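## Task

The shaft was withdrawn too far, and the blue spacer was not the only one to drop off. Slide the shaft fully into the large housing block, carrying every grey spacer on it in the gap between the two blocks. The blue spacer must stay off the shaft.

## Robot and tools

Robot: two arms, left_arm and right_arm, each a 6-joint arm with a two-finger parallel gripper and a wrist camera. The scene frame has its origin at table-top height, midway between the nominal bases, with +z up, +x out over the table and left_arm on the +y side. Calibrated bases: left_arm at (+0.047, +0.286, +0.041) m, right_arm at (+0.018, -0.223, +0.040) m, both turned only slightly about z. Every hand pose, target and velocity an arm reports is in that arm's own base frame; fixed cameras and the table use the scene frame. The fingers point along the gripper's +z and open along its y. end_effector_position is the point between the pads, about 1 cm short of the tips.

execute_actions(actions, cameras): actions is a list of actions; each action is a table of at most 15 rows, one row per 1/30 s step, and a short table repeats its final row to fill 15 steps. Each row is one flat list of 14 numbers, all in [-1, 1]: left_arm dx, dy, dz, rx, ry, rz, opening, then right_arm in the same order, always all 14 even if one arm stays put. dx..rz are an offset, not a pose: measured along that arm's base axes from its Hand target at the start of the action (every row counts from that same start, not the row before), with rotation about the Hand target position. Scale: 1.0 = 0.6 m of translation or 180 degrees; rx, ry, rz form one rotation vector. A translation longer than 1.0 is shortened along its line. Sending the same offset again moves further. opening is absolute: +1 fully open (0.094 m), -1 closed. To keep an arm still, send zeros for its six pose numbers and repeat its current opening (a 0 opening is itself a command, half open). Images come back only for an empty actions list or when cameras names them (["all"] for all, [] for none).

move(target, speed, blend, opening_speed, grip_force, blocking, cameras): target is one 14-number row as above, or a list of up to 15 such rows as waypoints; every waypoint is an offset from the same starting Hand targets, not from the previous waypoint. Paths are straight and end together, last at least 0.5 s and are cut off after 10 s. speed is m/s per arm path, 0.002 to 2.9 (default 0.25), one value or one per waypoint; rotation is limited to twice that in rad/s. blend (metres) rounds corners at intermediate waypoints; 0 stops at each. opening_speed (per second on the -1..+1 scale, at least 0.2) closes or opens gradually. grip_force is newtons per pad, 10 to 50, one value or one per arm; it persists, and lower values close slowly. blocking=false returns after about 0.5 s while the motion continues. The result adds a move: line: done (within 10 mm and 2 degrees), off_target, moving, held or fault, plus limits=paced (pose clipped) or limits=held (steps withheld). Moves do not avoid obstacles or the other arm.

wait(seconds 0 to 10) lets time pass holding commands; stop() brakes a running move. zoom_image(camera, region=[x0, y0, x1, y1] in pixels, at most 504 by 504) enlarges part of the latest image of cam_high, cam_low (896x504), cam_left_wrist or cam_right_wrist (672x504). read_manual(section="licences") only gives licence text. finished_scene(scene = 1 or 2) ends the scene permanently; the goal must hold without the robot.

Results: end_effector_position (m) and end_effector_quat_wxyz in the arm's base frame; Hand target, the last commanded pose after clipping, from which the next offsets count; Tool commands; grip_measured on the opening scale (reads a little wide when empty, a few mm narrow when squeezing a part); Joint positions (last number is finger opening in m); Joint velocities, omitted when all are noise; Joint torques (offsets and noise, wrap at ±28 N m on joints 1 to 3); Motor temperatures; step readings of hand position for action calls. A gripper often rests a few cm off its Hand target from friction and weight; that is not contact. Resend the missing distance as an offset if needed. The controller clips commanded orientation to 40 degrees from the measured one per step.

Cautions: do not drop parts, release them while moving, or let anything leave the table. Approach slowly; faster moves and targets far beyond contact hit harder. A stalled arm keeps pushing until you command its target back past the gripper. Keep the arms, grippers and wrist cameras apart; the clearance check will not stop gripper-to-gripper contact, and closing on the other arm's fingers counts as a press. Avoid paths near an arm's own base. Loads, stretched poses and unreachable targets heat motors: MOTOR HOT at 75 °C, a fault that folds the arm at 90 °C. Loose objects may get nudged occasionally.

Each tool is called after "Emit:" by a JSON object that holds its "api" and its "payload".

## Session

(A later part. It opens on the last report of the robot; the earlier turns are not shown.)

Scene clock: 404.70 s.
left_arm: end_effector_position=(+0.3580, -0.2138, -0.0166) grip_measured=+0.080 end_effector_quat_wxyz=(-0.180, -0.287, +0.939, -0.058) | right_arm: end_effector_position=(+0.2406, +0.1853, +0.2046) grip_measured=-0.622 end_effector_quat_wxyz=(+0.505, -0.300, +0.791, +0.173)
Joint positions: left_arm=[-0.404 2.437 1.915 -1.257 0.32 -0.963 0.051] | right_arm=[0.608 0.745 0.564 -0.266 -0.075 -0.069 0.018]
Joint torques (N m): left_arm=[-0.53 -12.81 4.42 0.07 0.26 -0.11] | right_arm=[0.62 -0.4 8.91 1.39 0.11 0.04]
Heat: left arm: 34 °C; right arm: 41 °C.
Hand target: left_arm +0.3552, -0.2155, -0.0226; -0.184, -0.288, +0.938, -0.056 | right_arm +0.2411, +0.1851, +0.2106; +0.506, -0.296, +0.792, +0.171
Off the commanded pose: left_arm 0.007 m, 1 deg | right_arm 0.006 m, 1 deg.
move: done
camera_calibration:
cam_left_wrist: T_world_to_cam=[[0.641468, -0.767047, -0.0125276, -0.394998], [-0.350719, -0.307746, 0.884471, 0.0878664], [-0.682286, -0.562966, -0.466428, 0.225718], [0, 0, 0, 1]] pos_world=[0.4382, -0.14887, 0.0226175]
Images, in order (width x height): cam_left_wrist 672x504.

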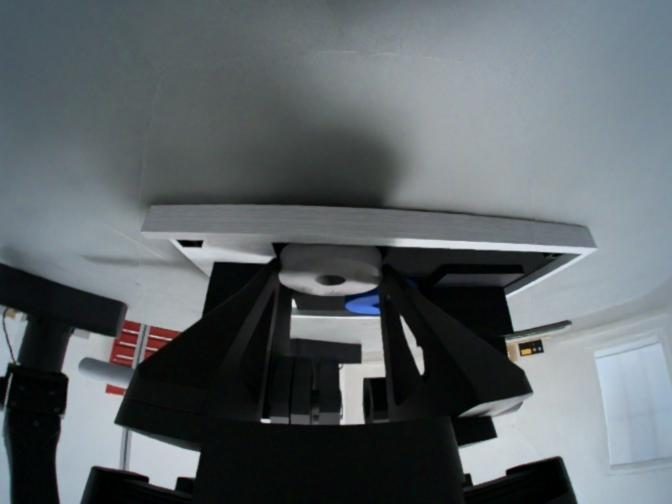

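Emit:
{"api": "move", "payload": {"target": [[0.008,0.0055,0.034,0,0,0,-0.2,0,0,0,0,0,0,-0.62],[0.05,0.034,0.075,0,0,0,-0.2,0,0,0,0,0,0,-0.62],[0.06,0.04,0.3,0,0,0,-0.2,0,0,0,0,0,0,-0.62]], "speed": 0.1, "cameras": ["cam_left_wrist","cam_high","cam_right_wrist"]}}

Scene clock: 409.03 s.
left_arm: end_effector_position=(+0.3928, -0.1933, +0.1390) grip_measured=+0.080 end_effector_quat_wxyz=(-0.095, -0.306, +0.939, -0.127) | right_arm: end_effector_position=(+0.2406, +0.1853, +0.2046) grip_measured=-0.622 end_effector_quat_wxyz=(+0.505, -0.300, +0.791, +0.173)
Joint positions: left_arm=[-0.33 2.265 2.26 -1.565 0.319 -0.961 0.051] | right_arm=[0.608 0.745 0.564 -0.266 -0.075 -0.069 0.018]
Joint torques (N m): left_arm=[0.58 -16.05 6.61 0.13 0.35 -0.08] | right_arm=[0.62 -0.43 8.94 1.39 0.11 0.04]
Heat: left arm: 34 °C; right arm: 42 °C.
Hand target: left_arm +0.3911, -0.1916, +0.1573; -0.184, -0.288, +0.938, -0.056 | right_arm +0.2411, +0.1851, +0.2106; +0.506, -0.296, +0.792, +0.171
Off the commanded pose: left_arm 0.019 m, 13 deg | right_arm 0.006 m, 1 deg.
joint sent to its limit (left arm) — joint 4 (wrist pitch), lower limit. The joint targets are off in orientation, not in position.
move: off_target (left_arm)
camera_calibration:
cam_left_wrist: T_world_to_cam=[[0.679075, -0.71331, 0.173338, -0.429791], [-0.498001, -0.274182, 0.822691, 0.0416066], [-0.539307, -0.644991, -0.541419, 0.272009], [0, 0, 0, 1]] pos_world=[0.459277, -0.119723, 0.18754]
cam_right_wrist: T_world_to_cam=[[0.674576, -0.727054, 0.127829, -0.0551704], [-0.642712, -0.663623, -0.382787, 0.369018], [0.363137, 0.176062, -0.91495, 0.174608], [0, 0, 0, 1]] pos_world=[0.210983, 0.174035, 0.308065]
Images, in order (width x height): cam_high 896x504, cam_left_wrist 672x504, cam_right_wrist 672x504.

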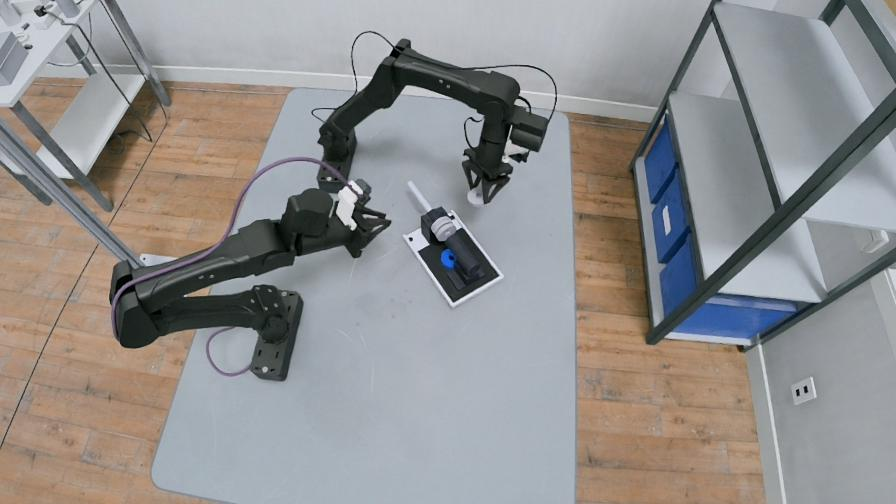

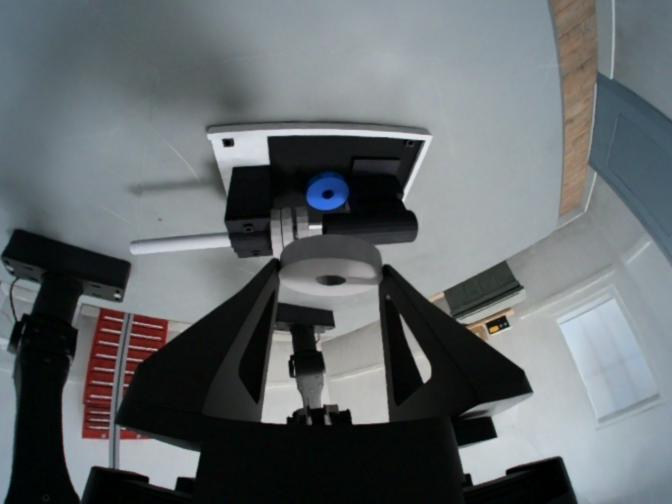

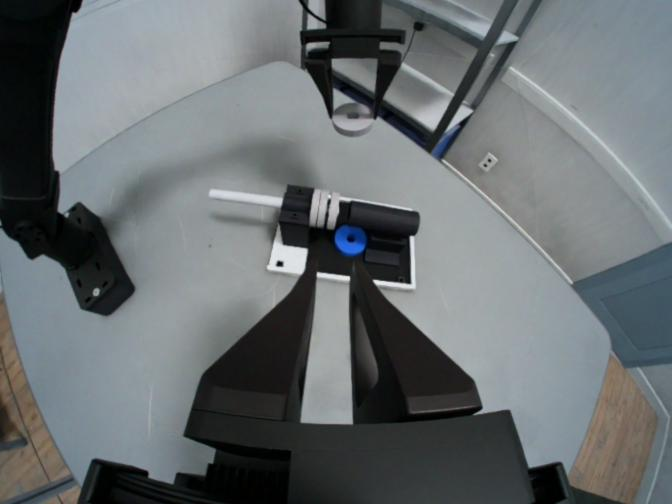

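Emit:
{"api": "move", "payload": {"target": [0,0,0,0,0,0,-0.2,-0.08,-0.05,0.05,0,0,0,-0.62], "speed": 0.2}}

Emit:
{"api": "move", "payload": {"target": [-0.22,-0.127,0.02,0,0,0,-0.2,0,0,0,0,0,0,-0.62], "speed": 0.15, "cameras": ["cam_left_wrist","cam_high","cam_right_wrist"]}}

Scene clock: 415.83 s.
left_arm: end_effector_position=(+0.3928, -0.1933, +0.1390) grip_measured=+0.080 end_effector_quat_wxyz=(-0.095, -0.307, +0.938, -0.128) | right_arm: end_effector_position=(+0.1948, +0.1573, +0.2354) grip_measured=-0.622 end_effector_quat_wxyz=(+0.505, -0.302, +0.790, +0.172)
Joint positions: left_arm=[-0.33 2.265 2.26 -1.565 0.32 -0.962 0.051] | right_arm=[0.644 0.517 0.661 -0.591 -0.043 -0.057 0.018]
Joint torques (N m): left_arm=[0.49 -15.84 6.46 0.11 0.31 -0.07] | right_arm=[0.64 0.65 8.14 1.41 0.12 0.06]
Heat: left arm: 33 °C; right arm: 42 °C.
Hand target: left_arm +0.3911, -0.1916, +0.1573; -0.184, -0.288, +0.938, -0.056 | right_arm +0.1931, +0.1551, +0.2406; +0.506, -0.296, +0.792, +0.171
Off the commanded pose: left_arm 0.018 m, 13 deg | right_arm 0.006 m, 1 deg.
joint sent to its limit (left arm) — joint 4 (wrist pitch), lower limit. The joint targets are off in orientation, not in position.
move: off_target (left_arm)

Scene clock: 417.57 s.
left_arm: end_effector_position=(+0.2639, -0.2723, +0.1568) grip_measured=+0.080 end_effector_quat_wxyz=(-0.164, -0.291, +0.939, -0.080) | right_arm: end_effector_position=(+0.1948, +0.1573, +0.2353) grip_measured=-0.622 end_effector_quat_wxyz=(+0.505, -0.302, +0.791, +0.171)
Joint positions: left_arm=[-0.635 2.051 1.98 -1.568 0.361 -1.223 0.051] | right_arm=[0.644 0.517 0.661 -0.591 -0.043 -0.057 0.018]
Joint torques (N m): left_arm=[0.5 -14.42 4.81 0.04 0.37 -0.06] | right_arm=[0.64 0.64 8.12 1.37 0.11 0.07]
Motor temperatures (°C): left_arm=[23 31 29 33 25 26 27] | right_arm=[27 25 28 42 27 25 25]
Heat: left arm: 33 °C; right arm: 42 °C.
Hand target: left_arm +0.2592, -0.2677, +0.1693; -0.184, -0.288, +0.938, -0.056 | right_arm +0.1931, +0.1551, +0.2406; +0.506, -0.296, +0.792, +0.171
Off the commanded pose: left_arm 0.014 m, 4 deg | right_arm 0.006 m, 1 deg.
joint sent to its limit (left arm) — joint 4 (wrist pitch), lower limit. The joint targets are off in orientation, not in position.
move: off_target (left_arm)
camera_calibration:
cam_left_wrist: T_world_to_cam=[[0.654169, -0.755365, 0.0385476, -0.385444], [-0.382538, -0.286463, 0.87841, -0.101501], [-0.652478, -0.589374, -0.476351, 0.195912], [0, 0, 0, 1]] pos_world=[0.341145, -0.204762, 0.19734]
cam_right_wrist: T_world_to_cam=[[0.675812, -0.725335, 0.131023, -0.0498303], [-0.641162, -0.666194, -0.380914, 0.332403], [0.363578, 0.173419, -0.91528, 0.224757], [0, 0, 0, 1]] pos_world=[0.165083, 0.146324, 0.338861]
Images, in order (width x height): cam_high 896x504, cam_left_wrist 672x504, cam_right_wrist 672x504.

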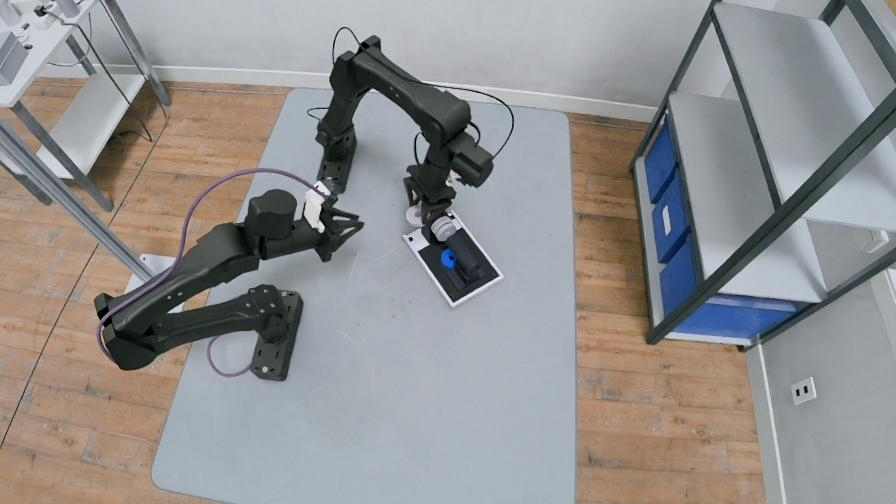

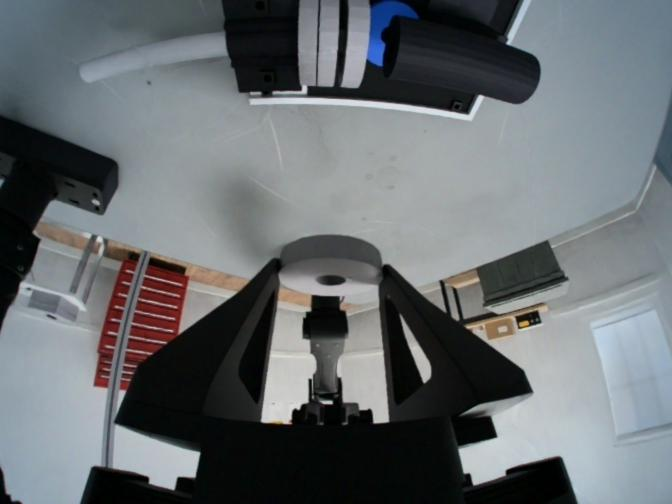

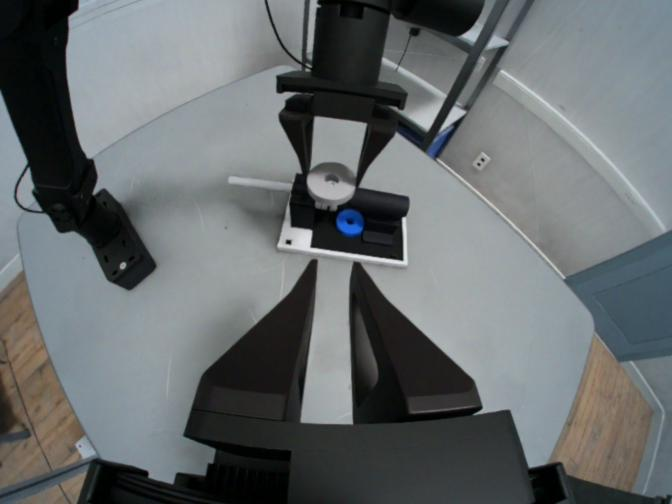

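Emit:
{"api": "move", "payload": {"target": [[0,0,0,0,0,0,-0.2,0,0,-0.05,-0.3134,-0.3807,0.0933,-0.4],[0,0,0,0,0,0,-0.2,0.045,0.042,-0.15,-0.3134,-0.3807,0.0933,-0.4]], "speed": 0.3, "cameras": ["cam_left_wrist","cam_high","cam_right_wrist","cam_low"]}}

Scene clock: 424.53 s.
left_arm: end_effector_position=(+0.2639, -0.2723, +0.1568) grip_measured=+0.080 end_effector_quat_wxyz=(-0.164, -0.291, +0.939, -0.080) | right_arm: end_effector_position=(+0.2216, +0.1803, +0.1550) grip_measured=-0.402 end_effector_quat_wxyz=(-0.597, +0.657, -0.337, +0.314)
Joint positions: left_arm=[-0.635 2.051 1.98 -1.568 0.361 -1.223 0.051] | right_arm=[0.791 0.59 -0.006 0.504 0.178 -1.564 0.028]
Joint torques (N m): left_arm=[0.61 -14.49 4.66 0.03 0.33 -0.09] | right_arm=[0.02 0.58 6.15 1.68 -0.07 0.06]
Heat: left arm: 33 °C; right arm: 42 °C.
Hand target: left_arm +0.2592, -0.2677, +0.1693; -0.184, -0.288, +0.938, -0.056 | right_arm +0.2201, +0.1803, +0.1505; -0.629, +0.630, -0.323, +0.322
Off the commanded pose: left_arm 0.014 m, 4 deg | right_arm 0.005 m, 5 deg.
joint sent to its limit (left arm) — joint 4 (wrist pitch), lower limit. The joint targets are off in orientation, not in position.
joint sent to its limit (right arm) — joint 3 (elbow), lower limit, where the elbow is as bent as it goes. The joint targets are off in orientation, not in position.
move: off_target (left_arm, right_arm)
camera_calibration:
cam_left_wrist: T_world_to_cam=[[0.654412, -0.755162, 0.0383999, -0.385377], [-0.382385, -0.286703, 0.878398, -0.101484], [-0.652324, -0.589518, -0.476385, 0.195847], [0, 0, 0, 1]] pos_world=[0.341146, -0.204663, 0.19724]
cam_right_wrist: T_world_to_cam=[[0.00276054, 0.143325, 0.989672, -0.181345], [-0.107357, -0.983913, 0.142791, 0.192127], [0.994217, -0.106642, 0.0126708, -0.0955075], [0, 0, 0, 1]] pos_world=[0.116082, 0.204843, 0.153248]

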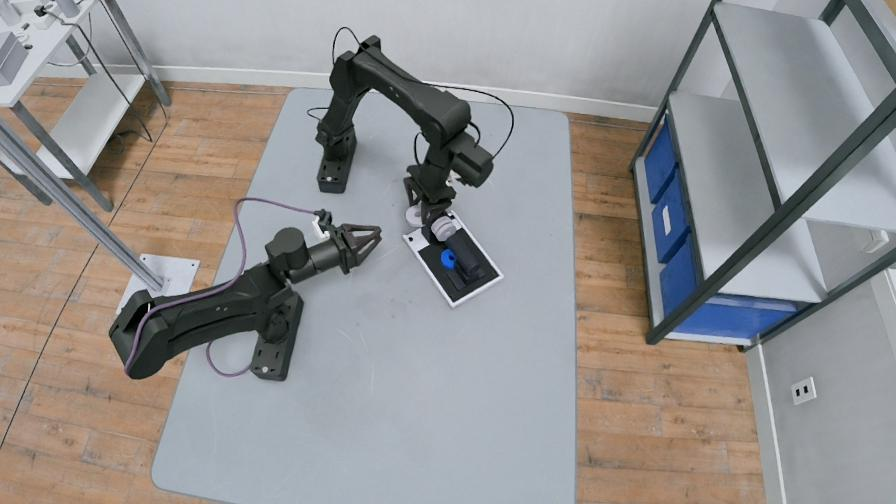

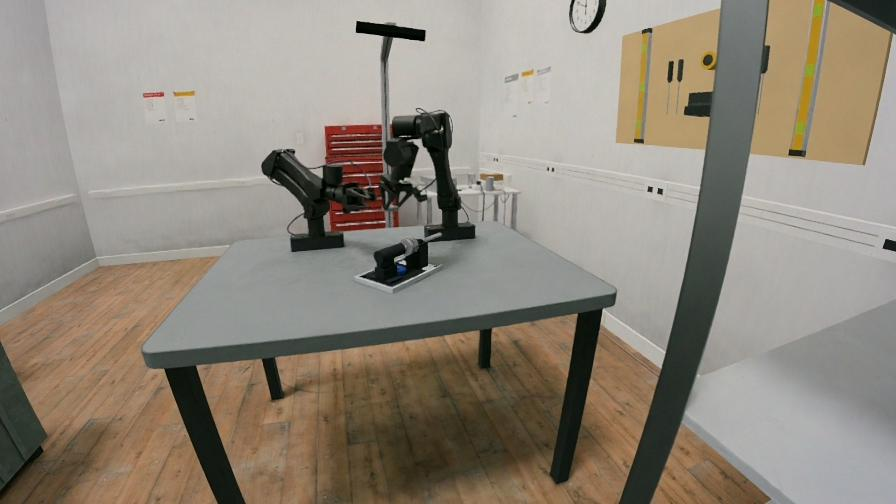

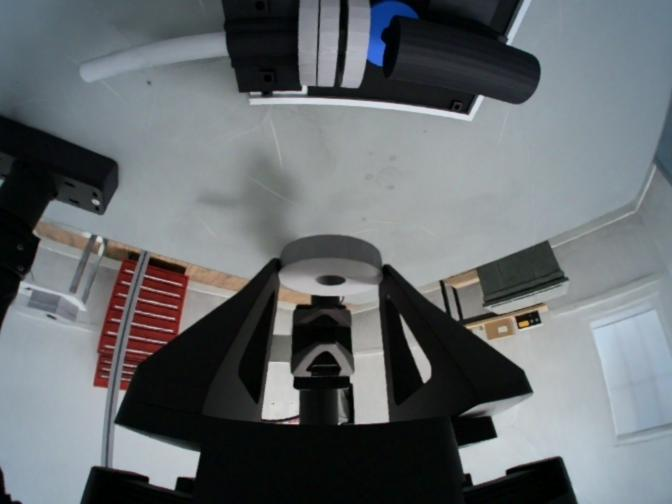

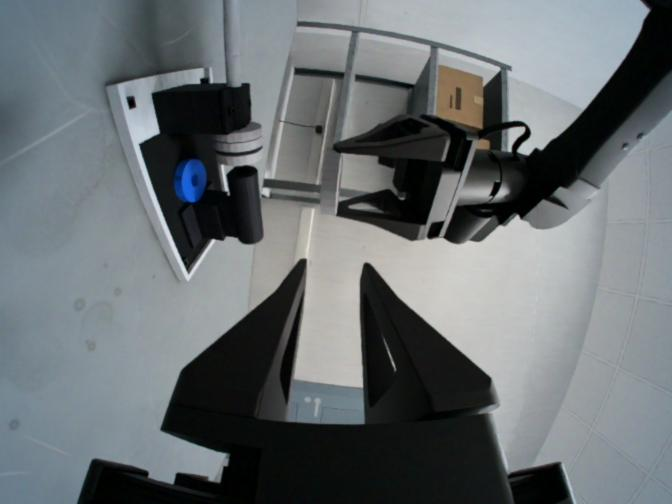

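Emit:
{"api": "zoom_image", "payload": {"camera": "cam_right_wrist", "region": [300, 90, 460, 250]}}

Emit:
{"api": "zoom_image", "payload": {"camera": "cam_left_wrist", "region": [250, 220, 410, 430]}}

Scaled by 3.150 from the camera's 672x504 image, which has a finer 960x720 frame.

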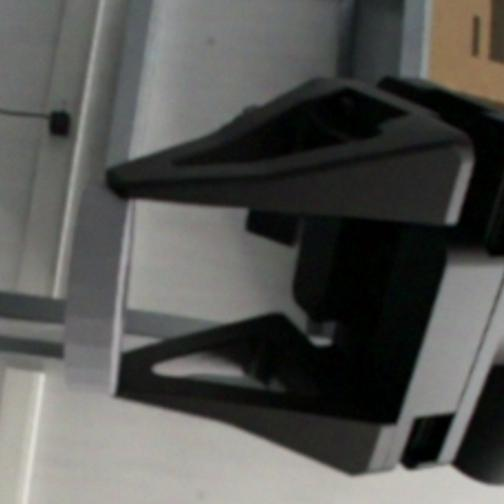

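Scaled by 2.400 from the camera's 672x504 image, which has a finer 960x720 frame.

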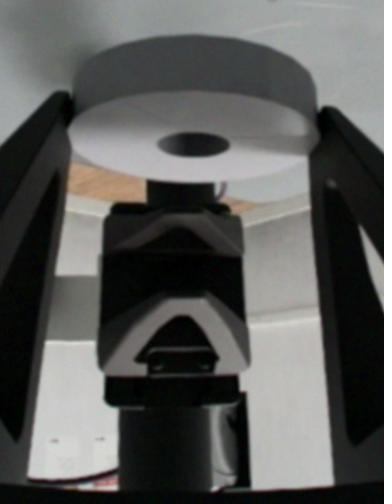

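Emit:
{"api": "move", "payload": {"target": [0,0,0,0,0,0,-0.2,0.06,0.046,-0.015,0,0,0,-0.4], "speed": 0.08, "cameras": ["cam_right_wrist"]}}

Emit:
{"api": "zoom_image", "payload": {"camera": "cam_right_wrist", "region": [270, 130, 430, 290]}}

Scene clock: 428.30 s.
left_arm: end_effector_position=(+0.2639, -0.2723, +0.1568) grip_measured=+0.080 end_effector_quat_wxyz=(-0.164, -0.291, +0.939, -0.080) | right_arm: end_effector_position=(+0.2549, +0.2053, +0.1349) grip_measured=-0.402 end_effector_quat_wxyz=(+0.618, -0.637, +0.330, -0.322)
Joint positions: left_arm=[-0.635 2.051 1.98 -1.568 0.361 -1.223 0.051] | right_arm=[0.751 1.492 -0.003 1.467 0.139 -1.568 0.028]
Joint torques (N m): left_arm=[0.53 -14.34 4.81 0.04 0.34 -0.05] | right_arm=[-0.54 -2.03 4.34 1.9 -0.19 -0.05]
Heat: left arm: 33 °C; right arm: 42 °C.
Hand target: left_arm +0.2592, -0.2677, +0.1693; -0.184, -0.288, +0.938, -0.056 | right_arm +0.2561, +0.2080, +0.1416; +0.629, -0.629, +0.322, -0.322
Off the commanded pose: left_arm 0.014 m, 4 deg | right_arm 0.007 m, 2 deg.
joint sent to its limit (left arm) — joint 4 (wrist pitch), lower limit. The joint targets are off in orientation, not in position.
move: off_target (left_arm)
camera_calibration:
cam_right_wrist: T_world_to_cam=[[-0.0429078, 0.101933, 0.993865, -0.145448], [-0.113809, -0.988805, 0.0965006, 0.232045], [0.992576, -0.108971, 0.0540283, -0.130408], [0, 0, 0, 1]] pos_world=[0.149608, 0.230063, 0.129209]
Images, in order (width x height): cam_right_wrist 672x504.

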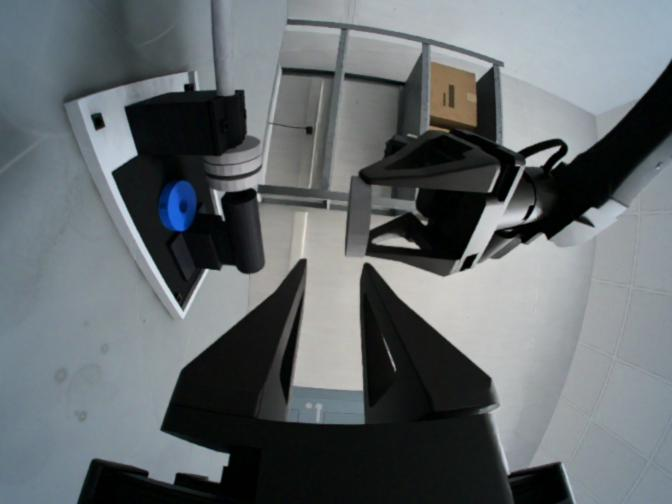

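Scaled by 3.150 from the camera's 672x504 image, which has a finer 960x720 frame.

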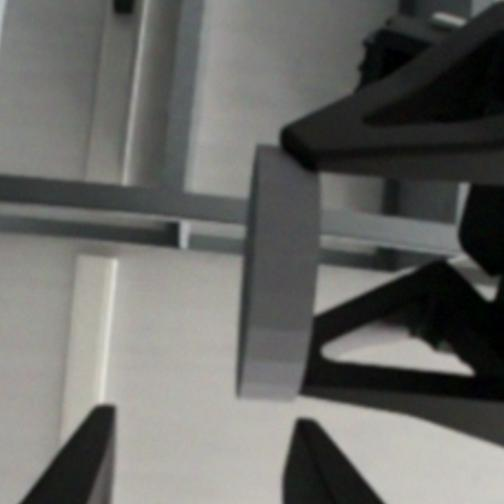

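Emit:
{"api": "move", "payload": {"target": [0,0,0,0,0,0,-0.2,0.0108,-0.0012,0.0207,0,0,0,-0.4], "speed": 0.08, "cameras": ["cam_right_wrist"]}}

Emit:
{"api": "zoom_image", "payload": {"camera": "cam_right_wrist", "region": [270, 130, 430, 290]}}

Scene clock: 430.27 s.
left_arm: end_effector_position=(+0.2639, -0.2723, +0.1568) grip_measured=+0.080 end_effector_quat_wxyz=(-0.164, -0.291, +0.939, -0.080) | right_arm: end_effector_position=(+0.2606, +0.2040, +0.1487) grip_measured=-0.402 end_effector_quat_wxyz=(+0.624, -0.630, +0.328, -0.324)
Joint positions: left_arm=[-0.635 2.051 1.98 -1.568 0.361 -1.223 0.051] | right_arm=[0.719 1.38 0.024 1.346 0.107 -1.569 0.028]
Joint torques (N m): left_arm=[0.51 -14.46 4.64 0.02 0.35 -0.06] | right_arm=[-0.51 -3.54 5.74 1.44 -0.19 -0.05]
Heat: left arm: 33 °C; right arm: 42 °C.
Hand target: left_arm +0.2592, -0.2677, +0.1693; -0.184, -0.288, +0.938, -0.056 | right_arm +0.2626, +0.2072, +0.1540; +0.629, -0.629, +0.323, -0.322
Off the commanded pose: left_arm 0.014 m, 4 deg | right_arm 0.006 m, 1 deg.
joint sent to its limit (left arm) — joint 4 (wrist pitch), lower limit. The joint targets are off in orientation, not in position.
move: off_target (left_arm)
camera_calibration:
cam_right_wrist: T_world_to_cam=[[-0.0567057, 0.0895983, 0.994362, -0.152846], [-0.115027, -0.989919, 0.0826383, 0.232719], [0.991743, -0.109692, 0.0664403, -0.138557], [0, 0, 0, 1]] pos_world=[0.155514, 0.228869, 0.141958]
Images, in order (width x height): cam_right_wrist 672x504.

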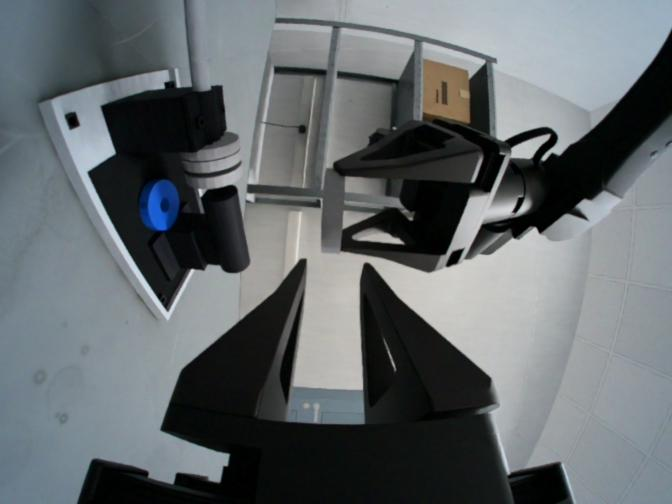

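Scaled by 3.150 from the camera's 672x504 image, which has a finer 960x720 frame.

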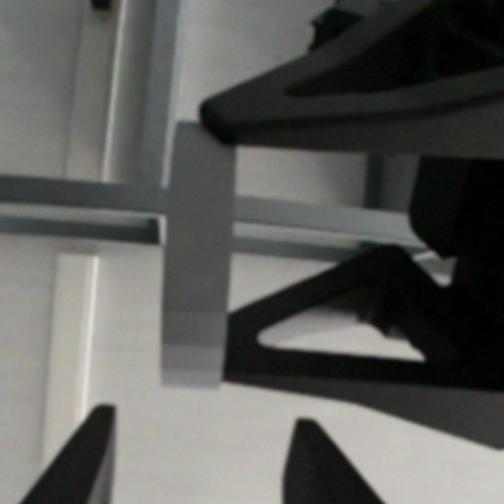

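Emit:
{"api": "move", "payload": {"target": [0,0,0,0,0,0,-0.2,0.025,0.0185,0,0,0,0,-0.4], "speed": 0.05, "cameras": ["cam_right_wrist","cam_left_wrist"]}}

Emit:
{"api": "zoom_image", "payload": {"camera": "cam_right_wrist", "region": [270, 130, 430, 290]}}

Scene clock: 431.70 s.
left_arm: end_effector_position=(+0.2639, -0.2723, +0.1568) grip_measured=+0.080 end_effector_quat_wxyz=(-0.164, -0.291, +0.939, -0.080) | right_arm: end_effector_position=(+0.2749, +0.2148, +0.1504) grip_measured=-0.402 end_effector_quat_wxyz=(+0.624, -0.631, +0.328, -0.324)
Joint positions: left_arm=[-0.635 2.051 1.98 -1.568 0.361 -1.223 0.051] | right_arm=[0.711 1.456 0.091 1.353 0.098 -1.569 0.028]
Joint torques (N m): left_arm=[0.47 -14.54 4.77 0.03 0.39 -0.09] | right_arm=[-0.57 -2.29 5.68 1.65 -0.19 -0.04]
Heat: left arm: 33 °C; right arm: 42 °C.
Hand target: left_arm +0.2592, -0.2677, +0.1693; -0.184, -0.288, +0.938, -0.056 | right_arm +0.2775, +0.2183, +0.1540; +0.629, -0.630, +0.323, -0.322
Off the commanded pose: left_arm 0.014 m, 4 deg | right_arm 0.006 m, 1 deg.
joint sent to its limit (left arm) — joint 4 (wrist pitch), lower limit. The joint targets are off in orientation, not in position.
move: off_target (left_arm)
camera_calibration:
cam_left_wrist: T_world_to_cam=[[0.654412, -0.755162, 0.0383999, -0.385377], [-0.382385, -0.286703, 0.878398, -0.101484], [-0.652324, -0.589518, -0.476385, 0.195847], [0, 0, 0, 1]] pos_world=[0.341146, -0.204663, 0.19724]
cam_right_wrist: T_world_to_cam=[[-0.0555578, 0.0905621, 0.99434, -0.155216], [-0.114486, -0.989888, 0.0837598, 0.244635], [0.99187, -0.109184, 0.0653641, -0.151562], [0, 0, 0, 1]] pos_world=[0.169714, 0.23967, 0.143754]
Images, in order (width x height): cam_left_wrist 672x504, cam_right_wrist 672x504.

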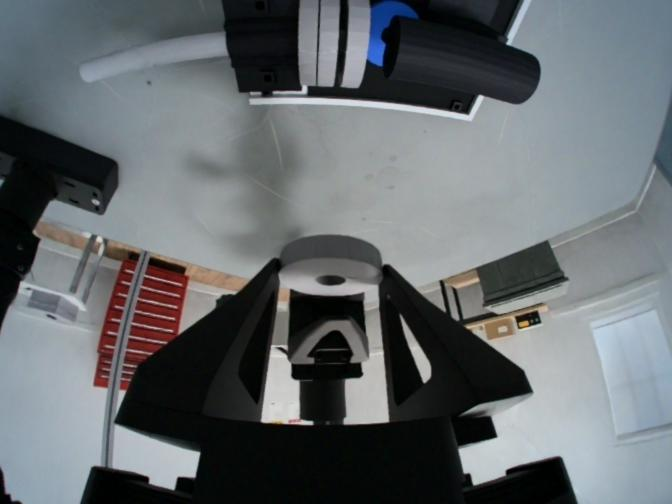

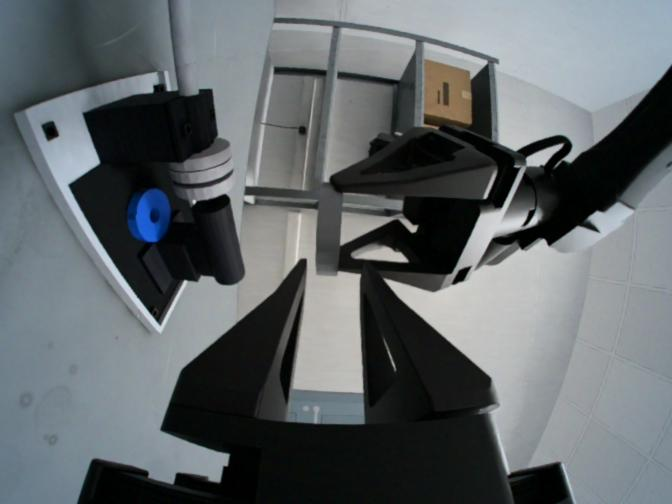

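Scaled by 3.150 from the camera's 672x504 image, which has a finer 960x720 frame.

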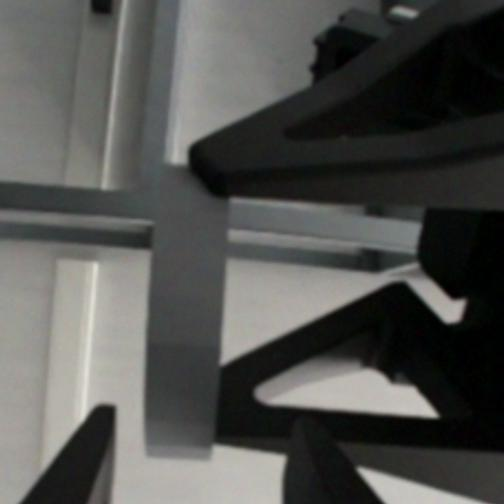

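Emit:
{"api": "move", "payload": {"target": [0,0,0,0,0,0,-0.2,0.0185,0.0133,-0.006,0,0,0,-0.4], "speed": 0.04, "cameras": ["cam_right_wrist","cam_left_wrist"]}}

Emit:
{"api": "zoom_image", "payload": {"camera": "cam_right_wrist", "region": [270, 150, 430, 310]}}

Emit:
{"api": "zoom_image", "payload": {"camera": "cam_left_wrist", "region": [250, 210, 410, 370]}}

Scene clock: 433.37 s.
left_arm: end_effector_position=(+0.2639, -0.2723, +0.1568) grip_measured=+0.080 end_effector_quat_wxyz=(-0.164, -0.291, +0.939, -0.080) | right_arm: end_effector_position=(+0.2859, +0.2228, +0.1466) grip_measured=-0.402 end_effector_quat_wxyz=(+0.623, -0.632, +0.328, -0.324)
Joint positions: left_arm=[-0.635 2.051 1.98 -1.568 0.361 -1.223 0.051] | right_arm=[0.705 1.548 0.137 1.396 0.092 -1.569 0.028]
Joint torques (N m): left_arm=[0.5 -14.45 4.71 0.05 0.34 -0.07] | right_arm=[-0.57 -2.74 5.42 1.71 -0.18 -0.04]
Heat: left arm: 33 °C; right arm: 42 °C.
Hand target: left_arm +0.2592, -0.2677, +0.1693; -0.184, -0.288, +0.938, -0.056 | right_arm +0.2887, +0.2263, +0.1505; +0.629, -0.629, +0.323, -0.322
Off the commanded pose: left_arm 0.014 m, 4 deg | right_arm 0.006 m, 1 deg.
joint sent to its limit (left arm) — joint 4 (wrist pitch), lower limit. The joint targets are off in orientation, not in position.
move: off_target (left_arm)
camera_calibration:
cam_left_wrist: T_world_to_cam=[[0.654412, -0.755162, 0.0383999, -0.385377], [-0.382385, -0.286703, 0.878398, -0.101484], [-0.652324, -0.589518, -0.476385, 0.195847], [0, 0, 0, 1]] pos_world=[0.341146, -0.204663, 0.19724]
cam_right_wrist: T_world_to_cam=[[-0.0531526, 0.0924661, 0.994296, -0.152632], [-0.114685, -0.989681, 0.0859061, 0.253698], [0.991979, -0.109464, 0.0632086, -0.161022], [0, 0, 0, 1]] pos_world=[0.180713, 0.247568, 0.140145]
Images, in order (width x height): cam_left_wrist 672x504, cam_right_wrist 672x504.

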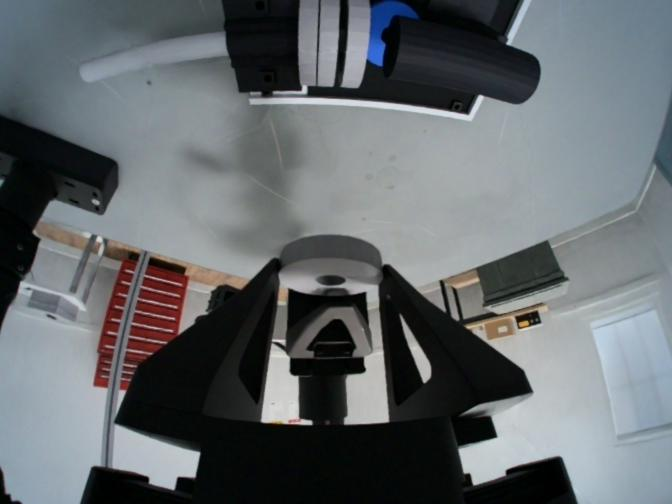

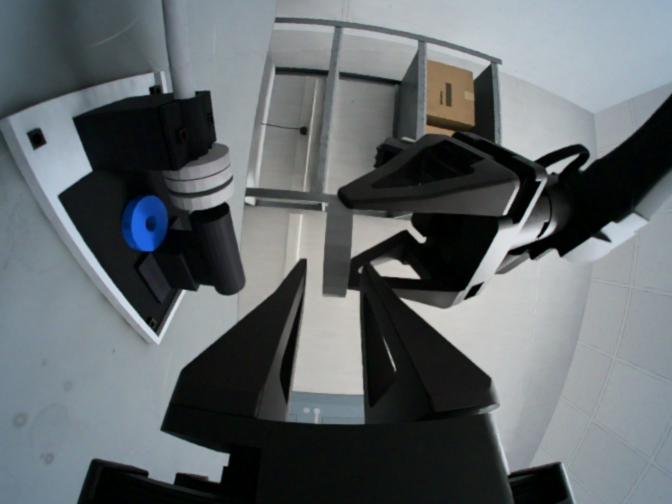

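Scaled by 3.150 from the camera's 672x504 image, which has a finer 960x720 frame.

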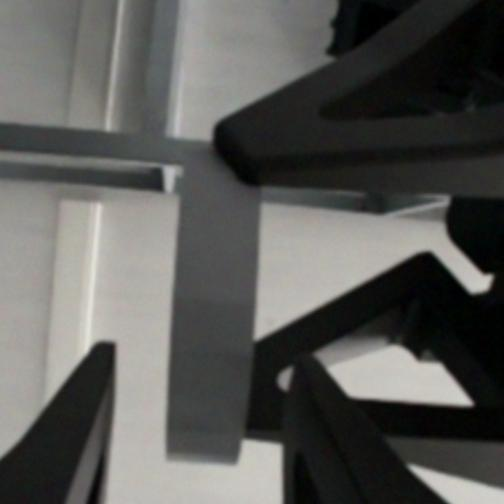

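Scaled by 3.150 from the camera's 672x504 image, which has a finer 960x720 frame.

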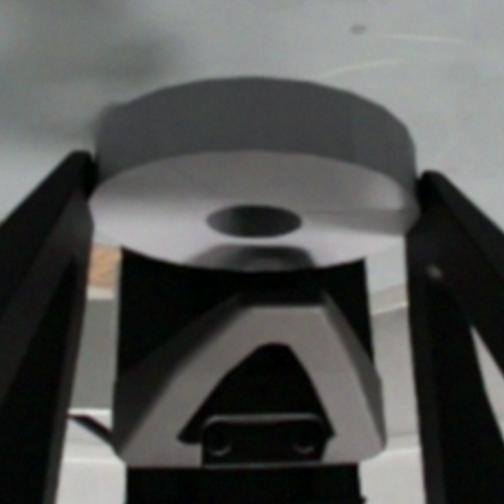

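Emit:
{"api": "move", "payload": {"target": [0,0,0,0,0,0,-0.2,0.009,0.001,0.003,0,0,0,-0.4], "speed": 0.04, "cameras": ["cam_right_wrist","cam_left_wrist"]}}

Emit:
{"api": "zoom_image", "payload": {"camera": "cam_right_wrist", "region": [270, 150, 430, 310]}}

Emit:
{"api": "zoom_image", "payload": {"camera": "cam_left_wrist", "region": [250, 210, 410, 370]}}

Scene clock: 434.97 s.
left_arm: end_effector_position=(+0.2639, -0.2723, +0.1568) grip_measured=+0.080 end_effector_quat_wxyz=(-0.164, -0.291, +0.939, -0.080) | right_arm: end_effector_position=(+0.2913, +0.2233, +0.1533) grip_measured=-0.402 end_effector_quat_wxyz=(+0.629, -0.626, +0.326, -0.326)
Joint positions: left_arm=[-0.635 2.051 1.98 -1.568 0.361 -1.223 0.051] | right_arm=[0.689 1.548 0.156 1.396 0.077 -1.569 0.028]
Joint torques (N m): left_arm=[0.55 -14.58 4.7 0.06 0.37 -0.07] | right_arm=[-0.54 -2.62 5.53 1.54 -0.19 -0.04]
Heat: left arm: 33 °C; right arm: 42 °C.
Hand target: left_arm +0.2592, -0.2677, +0.1693; -0.184, -0.288, +0.938, -0.056 | right_arm +0.2941, +0.2269, +0.1522; +0.629, -0.629, +0.323, -0.322
Off the commanded pose: left_arm 0.014 m, 4 deg | right_arm 0.005 m, 1 deg.
joint sent to its limit (left arm) — joint 4 (wrist pitch), lower limit. The joint targets are off in orientation, not in position.
move: off_target (left_arm)
camera_calibration:
cam_left_wrist: T_world_to_cam=[[0.654412, -0.755162, 0.0383999, -0.385377], [-0.382385, -0.286703, 0.878398, -0.101484], [-0.652324, -0.589518, -0.476385, 0.195847], [0, 0, 0, 1]] pos_world=[0.341146, -0.204663, 0.19724]
cam_right_wrist: T_world_to_cam=[[-0.0675995, 0.080274, 0.994478, -0.152128], [-0.116598, -0.990564, 0.0720323, 0.257164], [0.990876, -0.111085, 0.0763214, -0.168152], [0, 0, 0, 1]] pos_world=[0.186319, 0.24827, 0.145597]
Images, in order (width x height): cam_left_wrist 672x504, cam_right_wrist 672x504.

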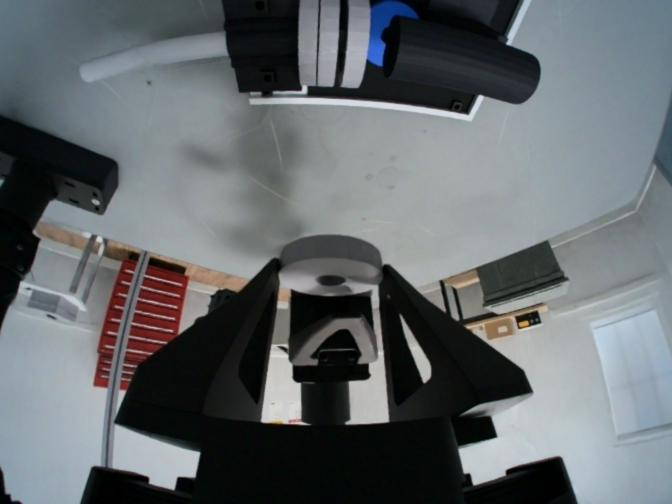

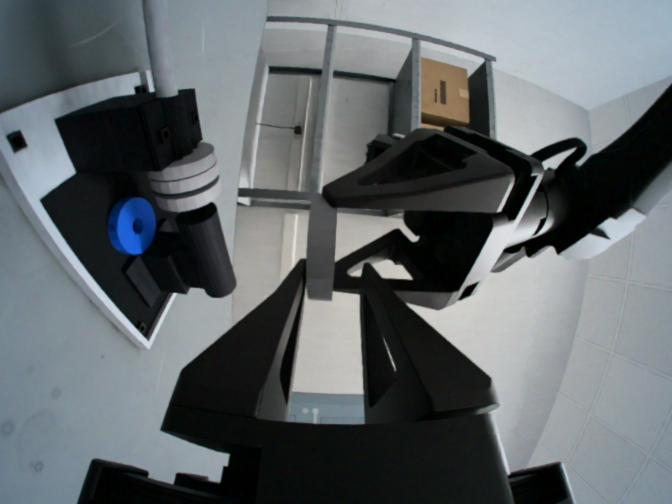

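Scaled by 3.150 from the camera's 672x504 image, which has a finer 960x720 frame.

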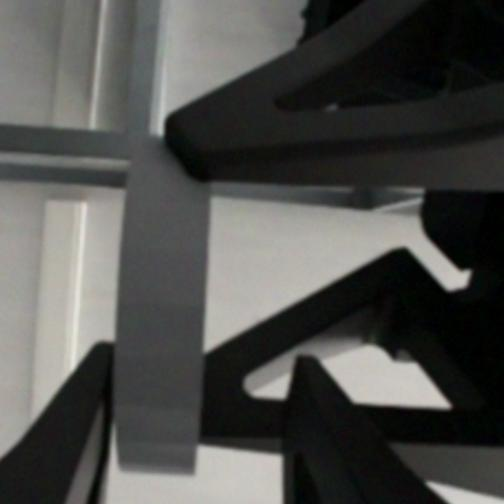

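Scaled by 3.150 from the camera's 672x504 image, which has a finer 960x720 frame.

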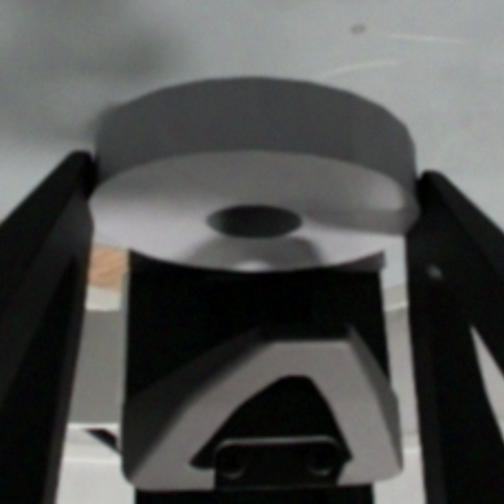

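Emit:
{"api": "move", "payload": {"target": [0,0,0,0,0,0,-0.2,0.005,0.004,-0.010,0,0,0,-0.4], "speed": 0.04, "cameras": ["cam_right_wrist","cam_left_wrist"]}}

Emit:
{"api": "zoom_image", "payload": {"camera": "cam_right_wrist", "region": [270, 150, 430, 310]}}

Emit:
{"api": "zoom_image", "payload": {"camera": "cam_left_wrist", "region": [250, 210, 410, 370]}}

Scene clock: 439.33 s.
left_arm: end_effector_position=(+0.2639, -0.2723, +0.1568) grip_measured=+0.080 end_effector_quat_wxyz=(-0.164, -0.291, +0.939, -0.080) | right_arm: end_effector_position=(+0.2943, +0.2258, +0.1400) grip_measured=-0.402 end_effector_quat_wxyz=(+0.619, -0.636, +0.330, -0.322)
Joint positions: left_arm=[-0.635 2.051 1.98 -1.568 0.361 -1.224 0.051] | right_arm=[0.689 1.614 0.164 1.424 0.076 -1.57 0.028]
Joint torques (N m): left_arm=[0.42 -14.35 4.78 0.03 0.35 -0.08] | right_arm=[-0.53 -2.99 5.18 1.82 -0.19 -0.04]
Heat: left arm: 33 °C; right arm: 42 °C.
Hand target: left_arm +0.2592, -0.2677, +0.1693; -0.184, -0.288, +0.938, -0.056 | right_arm +0.2970, +0.2293, +0.1461; +0.629, -0.630, +0.322, -0.322
Off the commanded pose: left_arm 0.014 m, 4 deg | right_arm 0.008 m, 2 deg.
joint sent to its limit (left arm) — joint 4 (wrist pitch), lower limit. The joint targets are off in orientation, not in position.
move: off_target (left_arm)
camera_calibration:
cam_left_wrist: T_world_to_cam=[[0.654663, -0.754952, 0.0382534, -0.385392], [-0.382185, -0.286906, 0.878419, -0.101598], [-0.652189, -0.589688, -0.476358, 0.195761], [0, 0, 0, 1]] pos_world=[0.341146, -0.204663, 0.19724]
cam_right_wrist: T_world_to_cam=[[-0.0447154, 0.0995982, 0.994022, -0.150027], [-0.113979, -0.989029, 0.0939706, 0.256835], [0.992476, -0.109095, 0.055577, -0.167705], [0, 0, 0, 1]] pos_world=[0.189009, 0.250664, 0.134315]
Images, in order (width x height): cam_left_wrist 672x504, cam_right_wrist 672x504.

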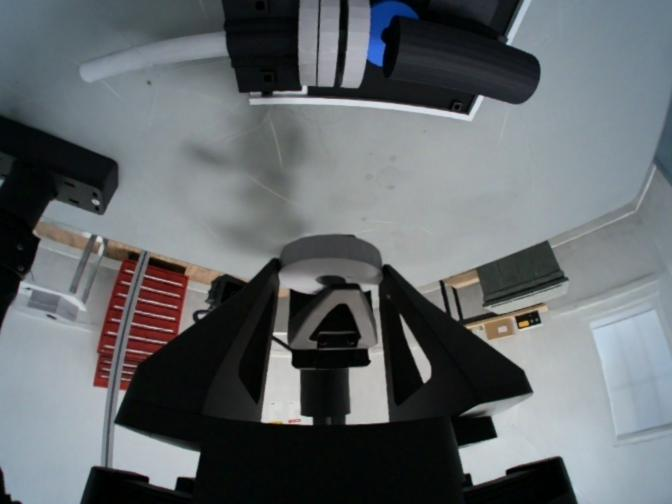

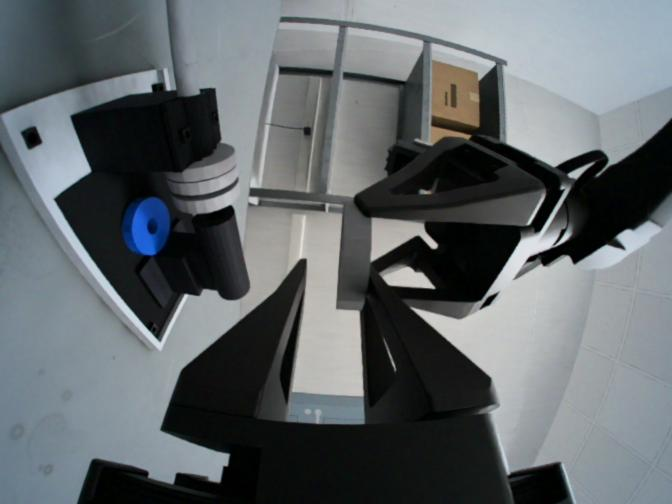

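Scaled by 3.150 from the camera's 672x504 image, which has a finer 960x720 frame.

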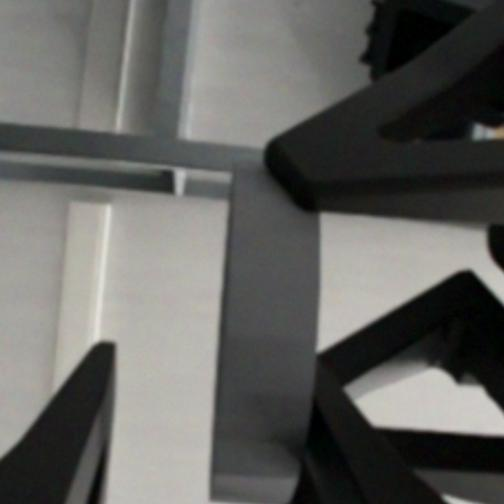

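Scaled by 3.150 from the camera's 672x504 image, which has a finer 960x720 frame.

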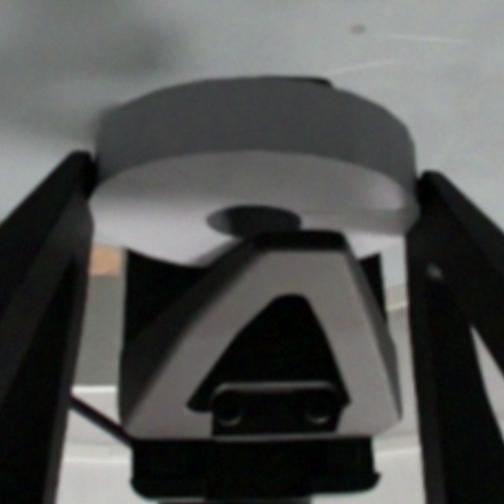

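Emit:
{"api": "move", "payload": {"target": [0,0,0,0,0,0,-0.2,-0.013,0.001,0.0015,0,0,0,-0.4], "speed": 0.04, "cameras": ["cam_right_wrist","cam_left_wrist"]}}

Emit:
{"api": "zoom_image", "payload": {"camera": "cam_right_wrist", "region": [270, 150, 430, 310]}}

Emit:
{"api": "zoom_image", "payload": {"camera": "cam_left_wrist", "region": [250, 210, 410, 370]}}

Scene clock: 441.30 s.
left_arm: end_effector_position=(+0.2639, -0.2723, +0.1568) grip_measured=+0.080 end_effector_quat_wxyz=(-0.164, -0.291, +0.939, -0.080) | right_arm: end_effector_position=(+0.2908, +0.2303, +0.1400) grip_measured=-0.402 end_effector_quat_wxyz=(+0.622, -0.638, +0.325, -0.318)
Joint positions: left_arm=[-0.635 2.051 1.98 -1.568 0.361 -1.224 0.051] | right_arm=[0.705 1.614 0.164 1.424 0.079 -1.57 0.028]
Joint torques (N m): left_arm=[0.42 -14.48 4.75 0.02 0.33 -0.08] | right_arm=[0.64 -4.88 3.49 1.79 0.06 -0.04]
Heat: left arm: 33 °C; right arm: 42 °C.
Hand target: left_arm +0.2592, -0.2677, +0.1693; -0.184, -0.288, +0.938, -0.056 | right_arm +0.2892, +0.2299, +0.1470; +0.629, -0.630, +0.322, -0.322
Off the commanded pose: left_arm 0.014 m, 4 deg | right_arm 0.007 m, 1 deg.
joint sent to its limit (left arm) — joint 4 (wrist pitch), lower limit. The joint targets are off in orientation, not in position.
move: off_target (left_arm)
camera_calibration:
cam_left_wrist: T_world_to_cam=[[0.654663, -0.754952, 0.0382534, -0.385392], [-0.382185, -0.286906, 0.878419, -0.101598], [-0.652189, -0.589688, -0.476358, 0.195761], [0, 0, 0, 1]] pos_world=[0.341146, -0.204663, 0.19724]
cam_right_wrist: T_world_to_cam=[[-0.0461818, 0.0989812, 0.994017, -0.150062], [-0.10037, -0.990503, 0.0939681, 0.257178], [0.993878, -0.0954299, 0.0556779, -0.167356], [0, 0, 0, 1]] pos_world=[0.185214, 0.253618, 0.134316]
Images, in order (width x height): cam_left_wrist 672x504, cam_right_wrist 672x504.

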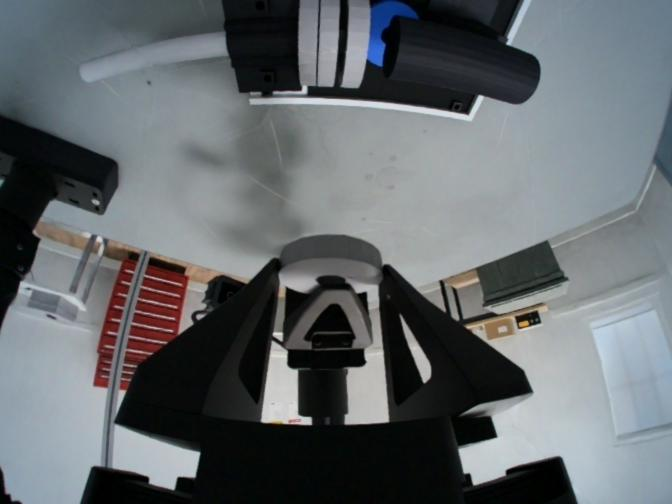

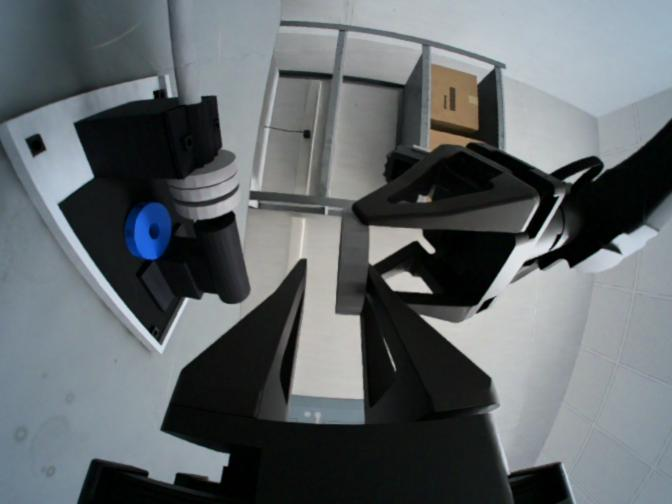

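Scaled by 3.150 from the camera's 672x504 image, which has a finer 960x720 frame.

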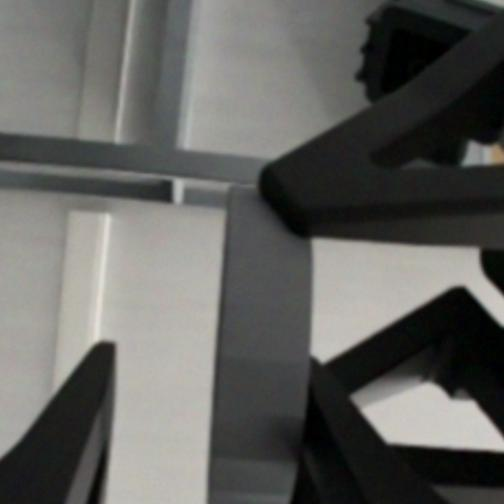

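Scaled by 3.150 from the camera's 672x504 image, which has a finer 960x720 frame.

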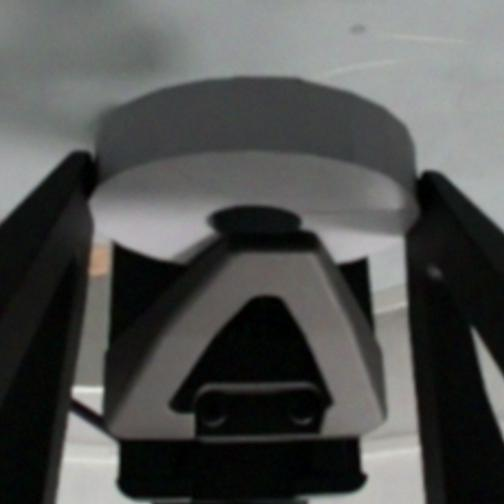

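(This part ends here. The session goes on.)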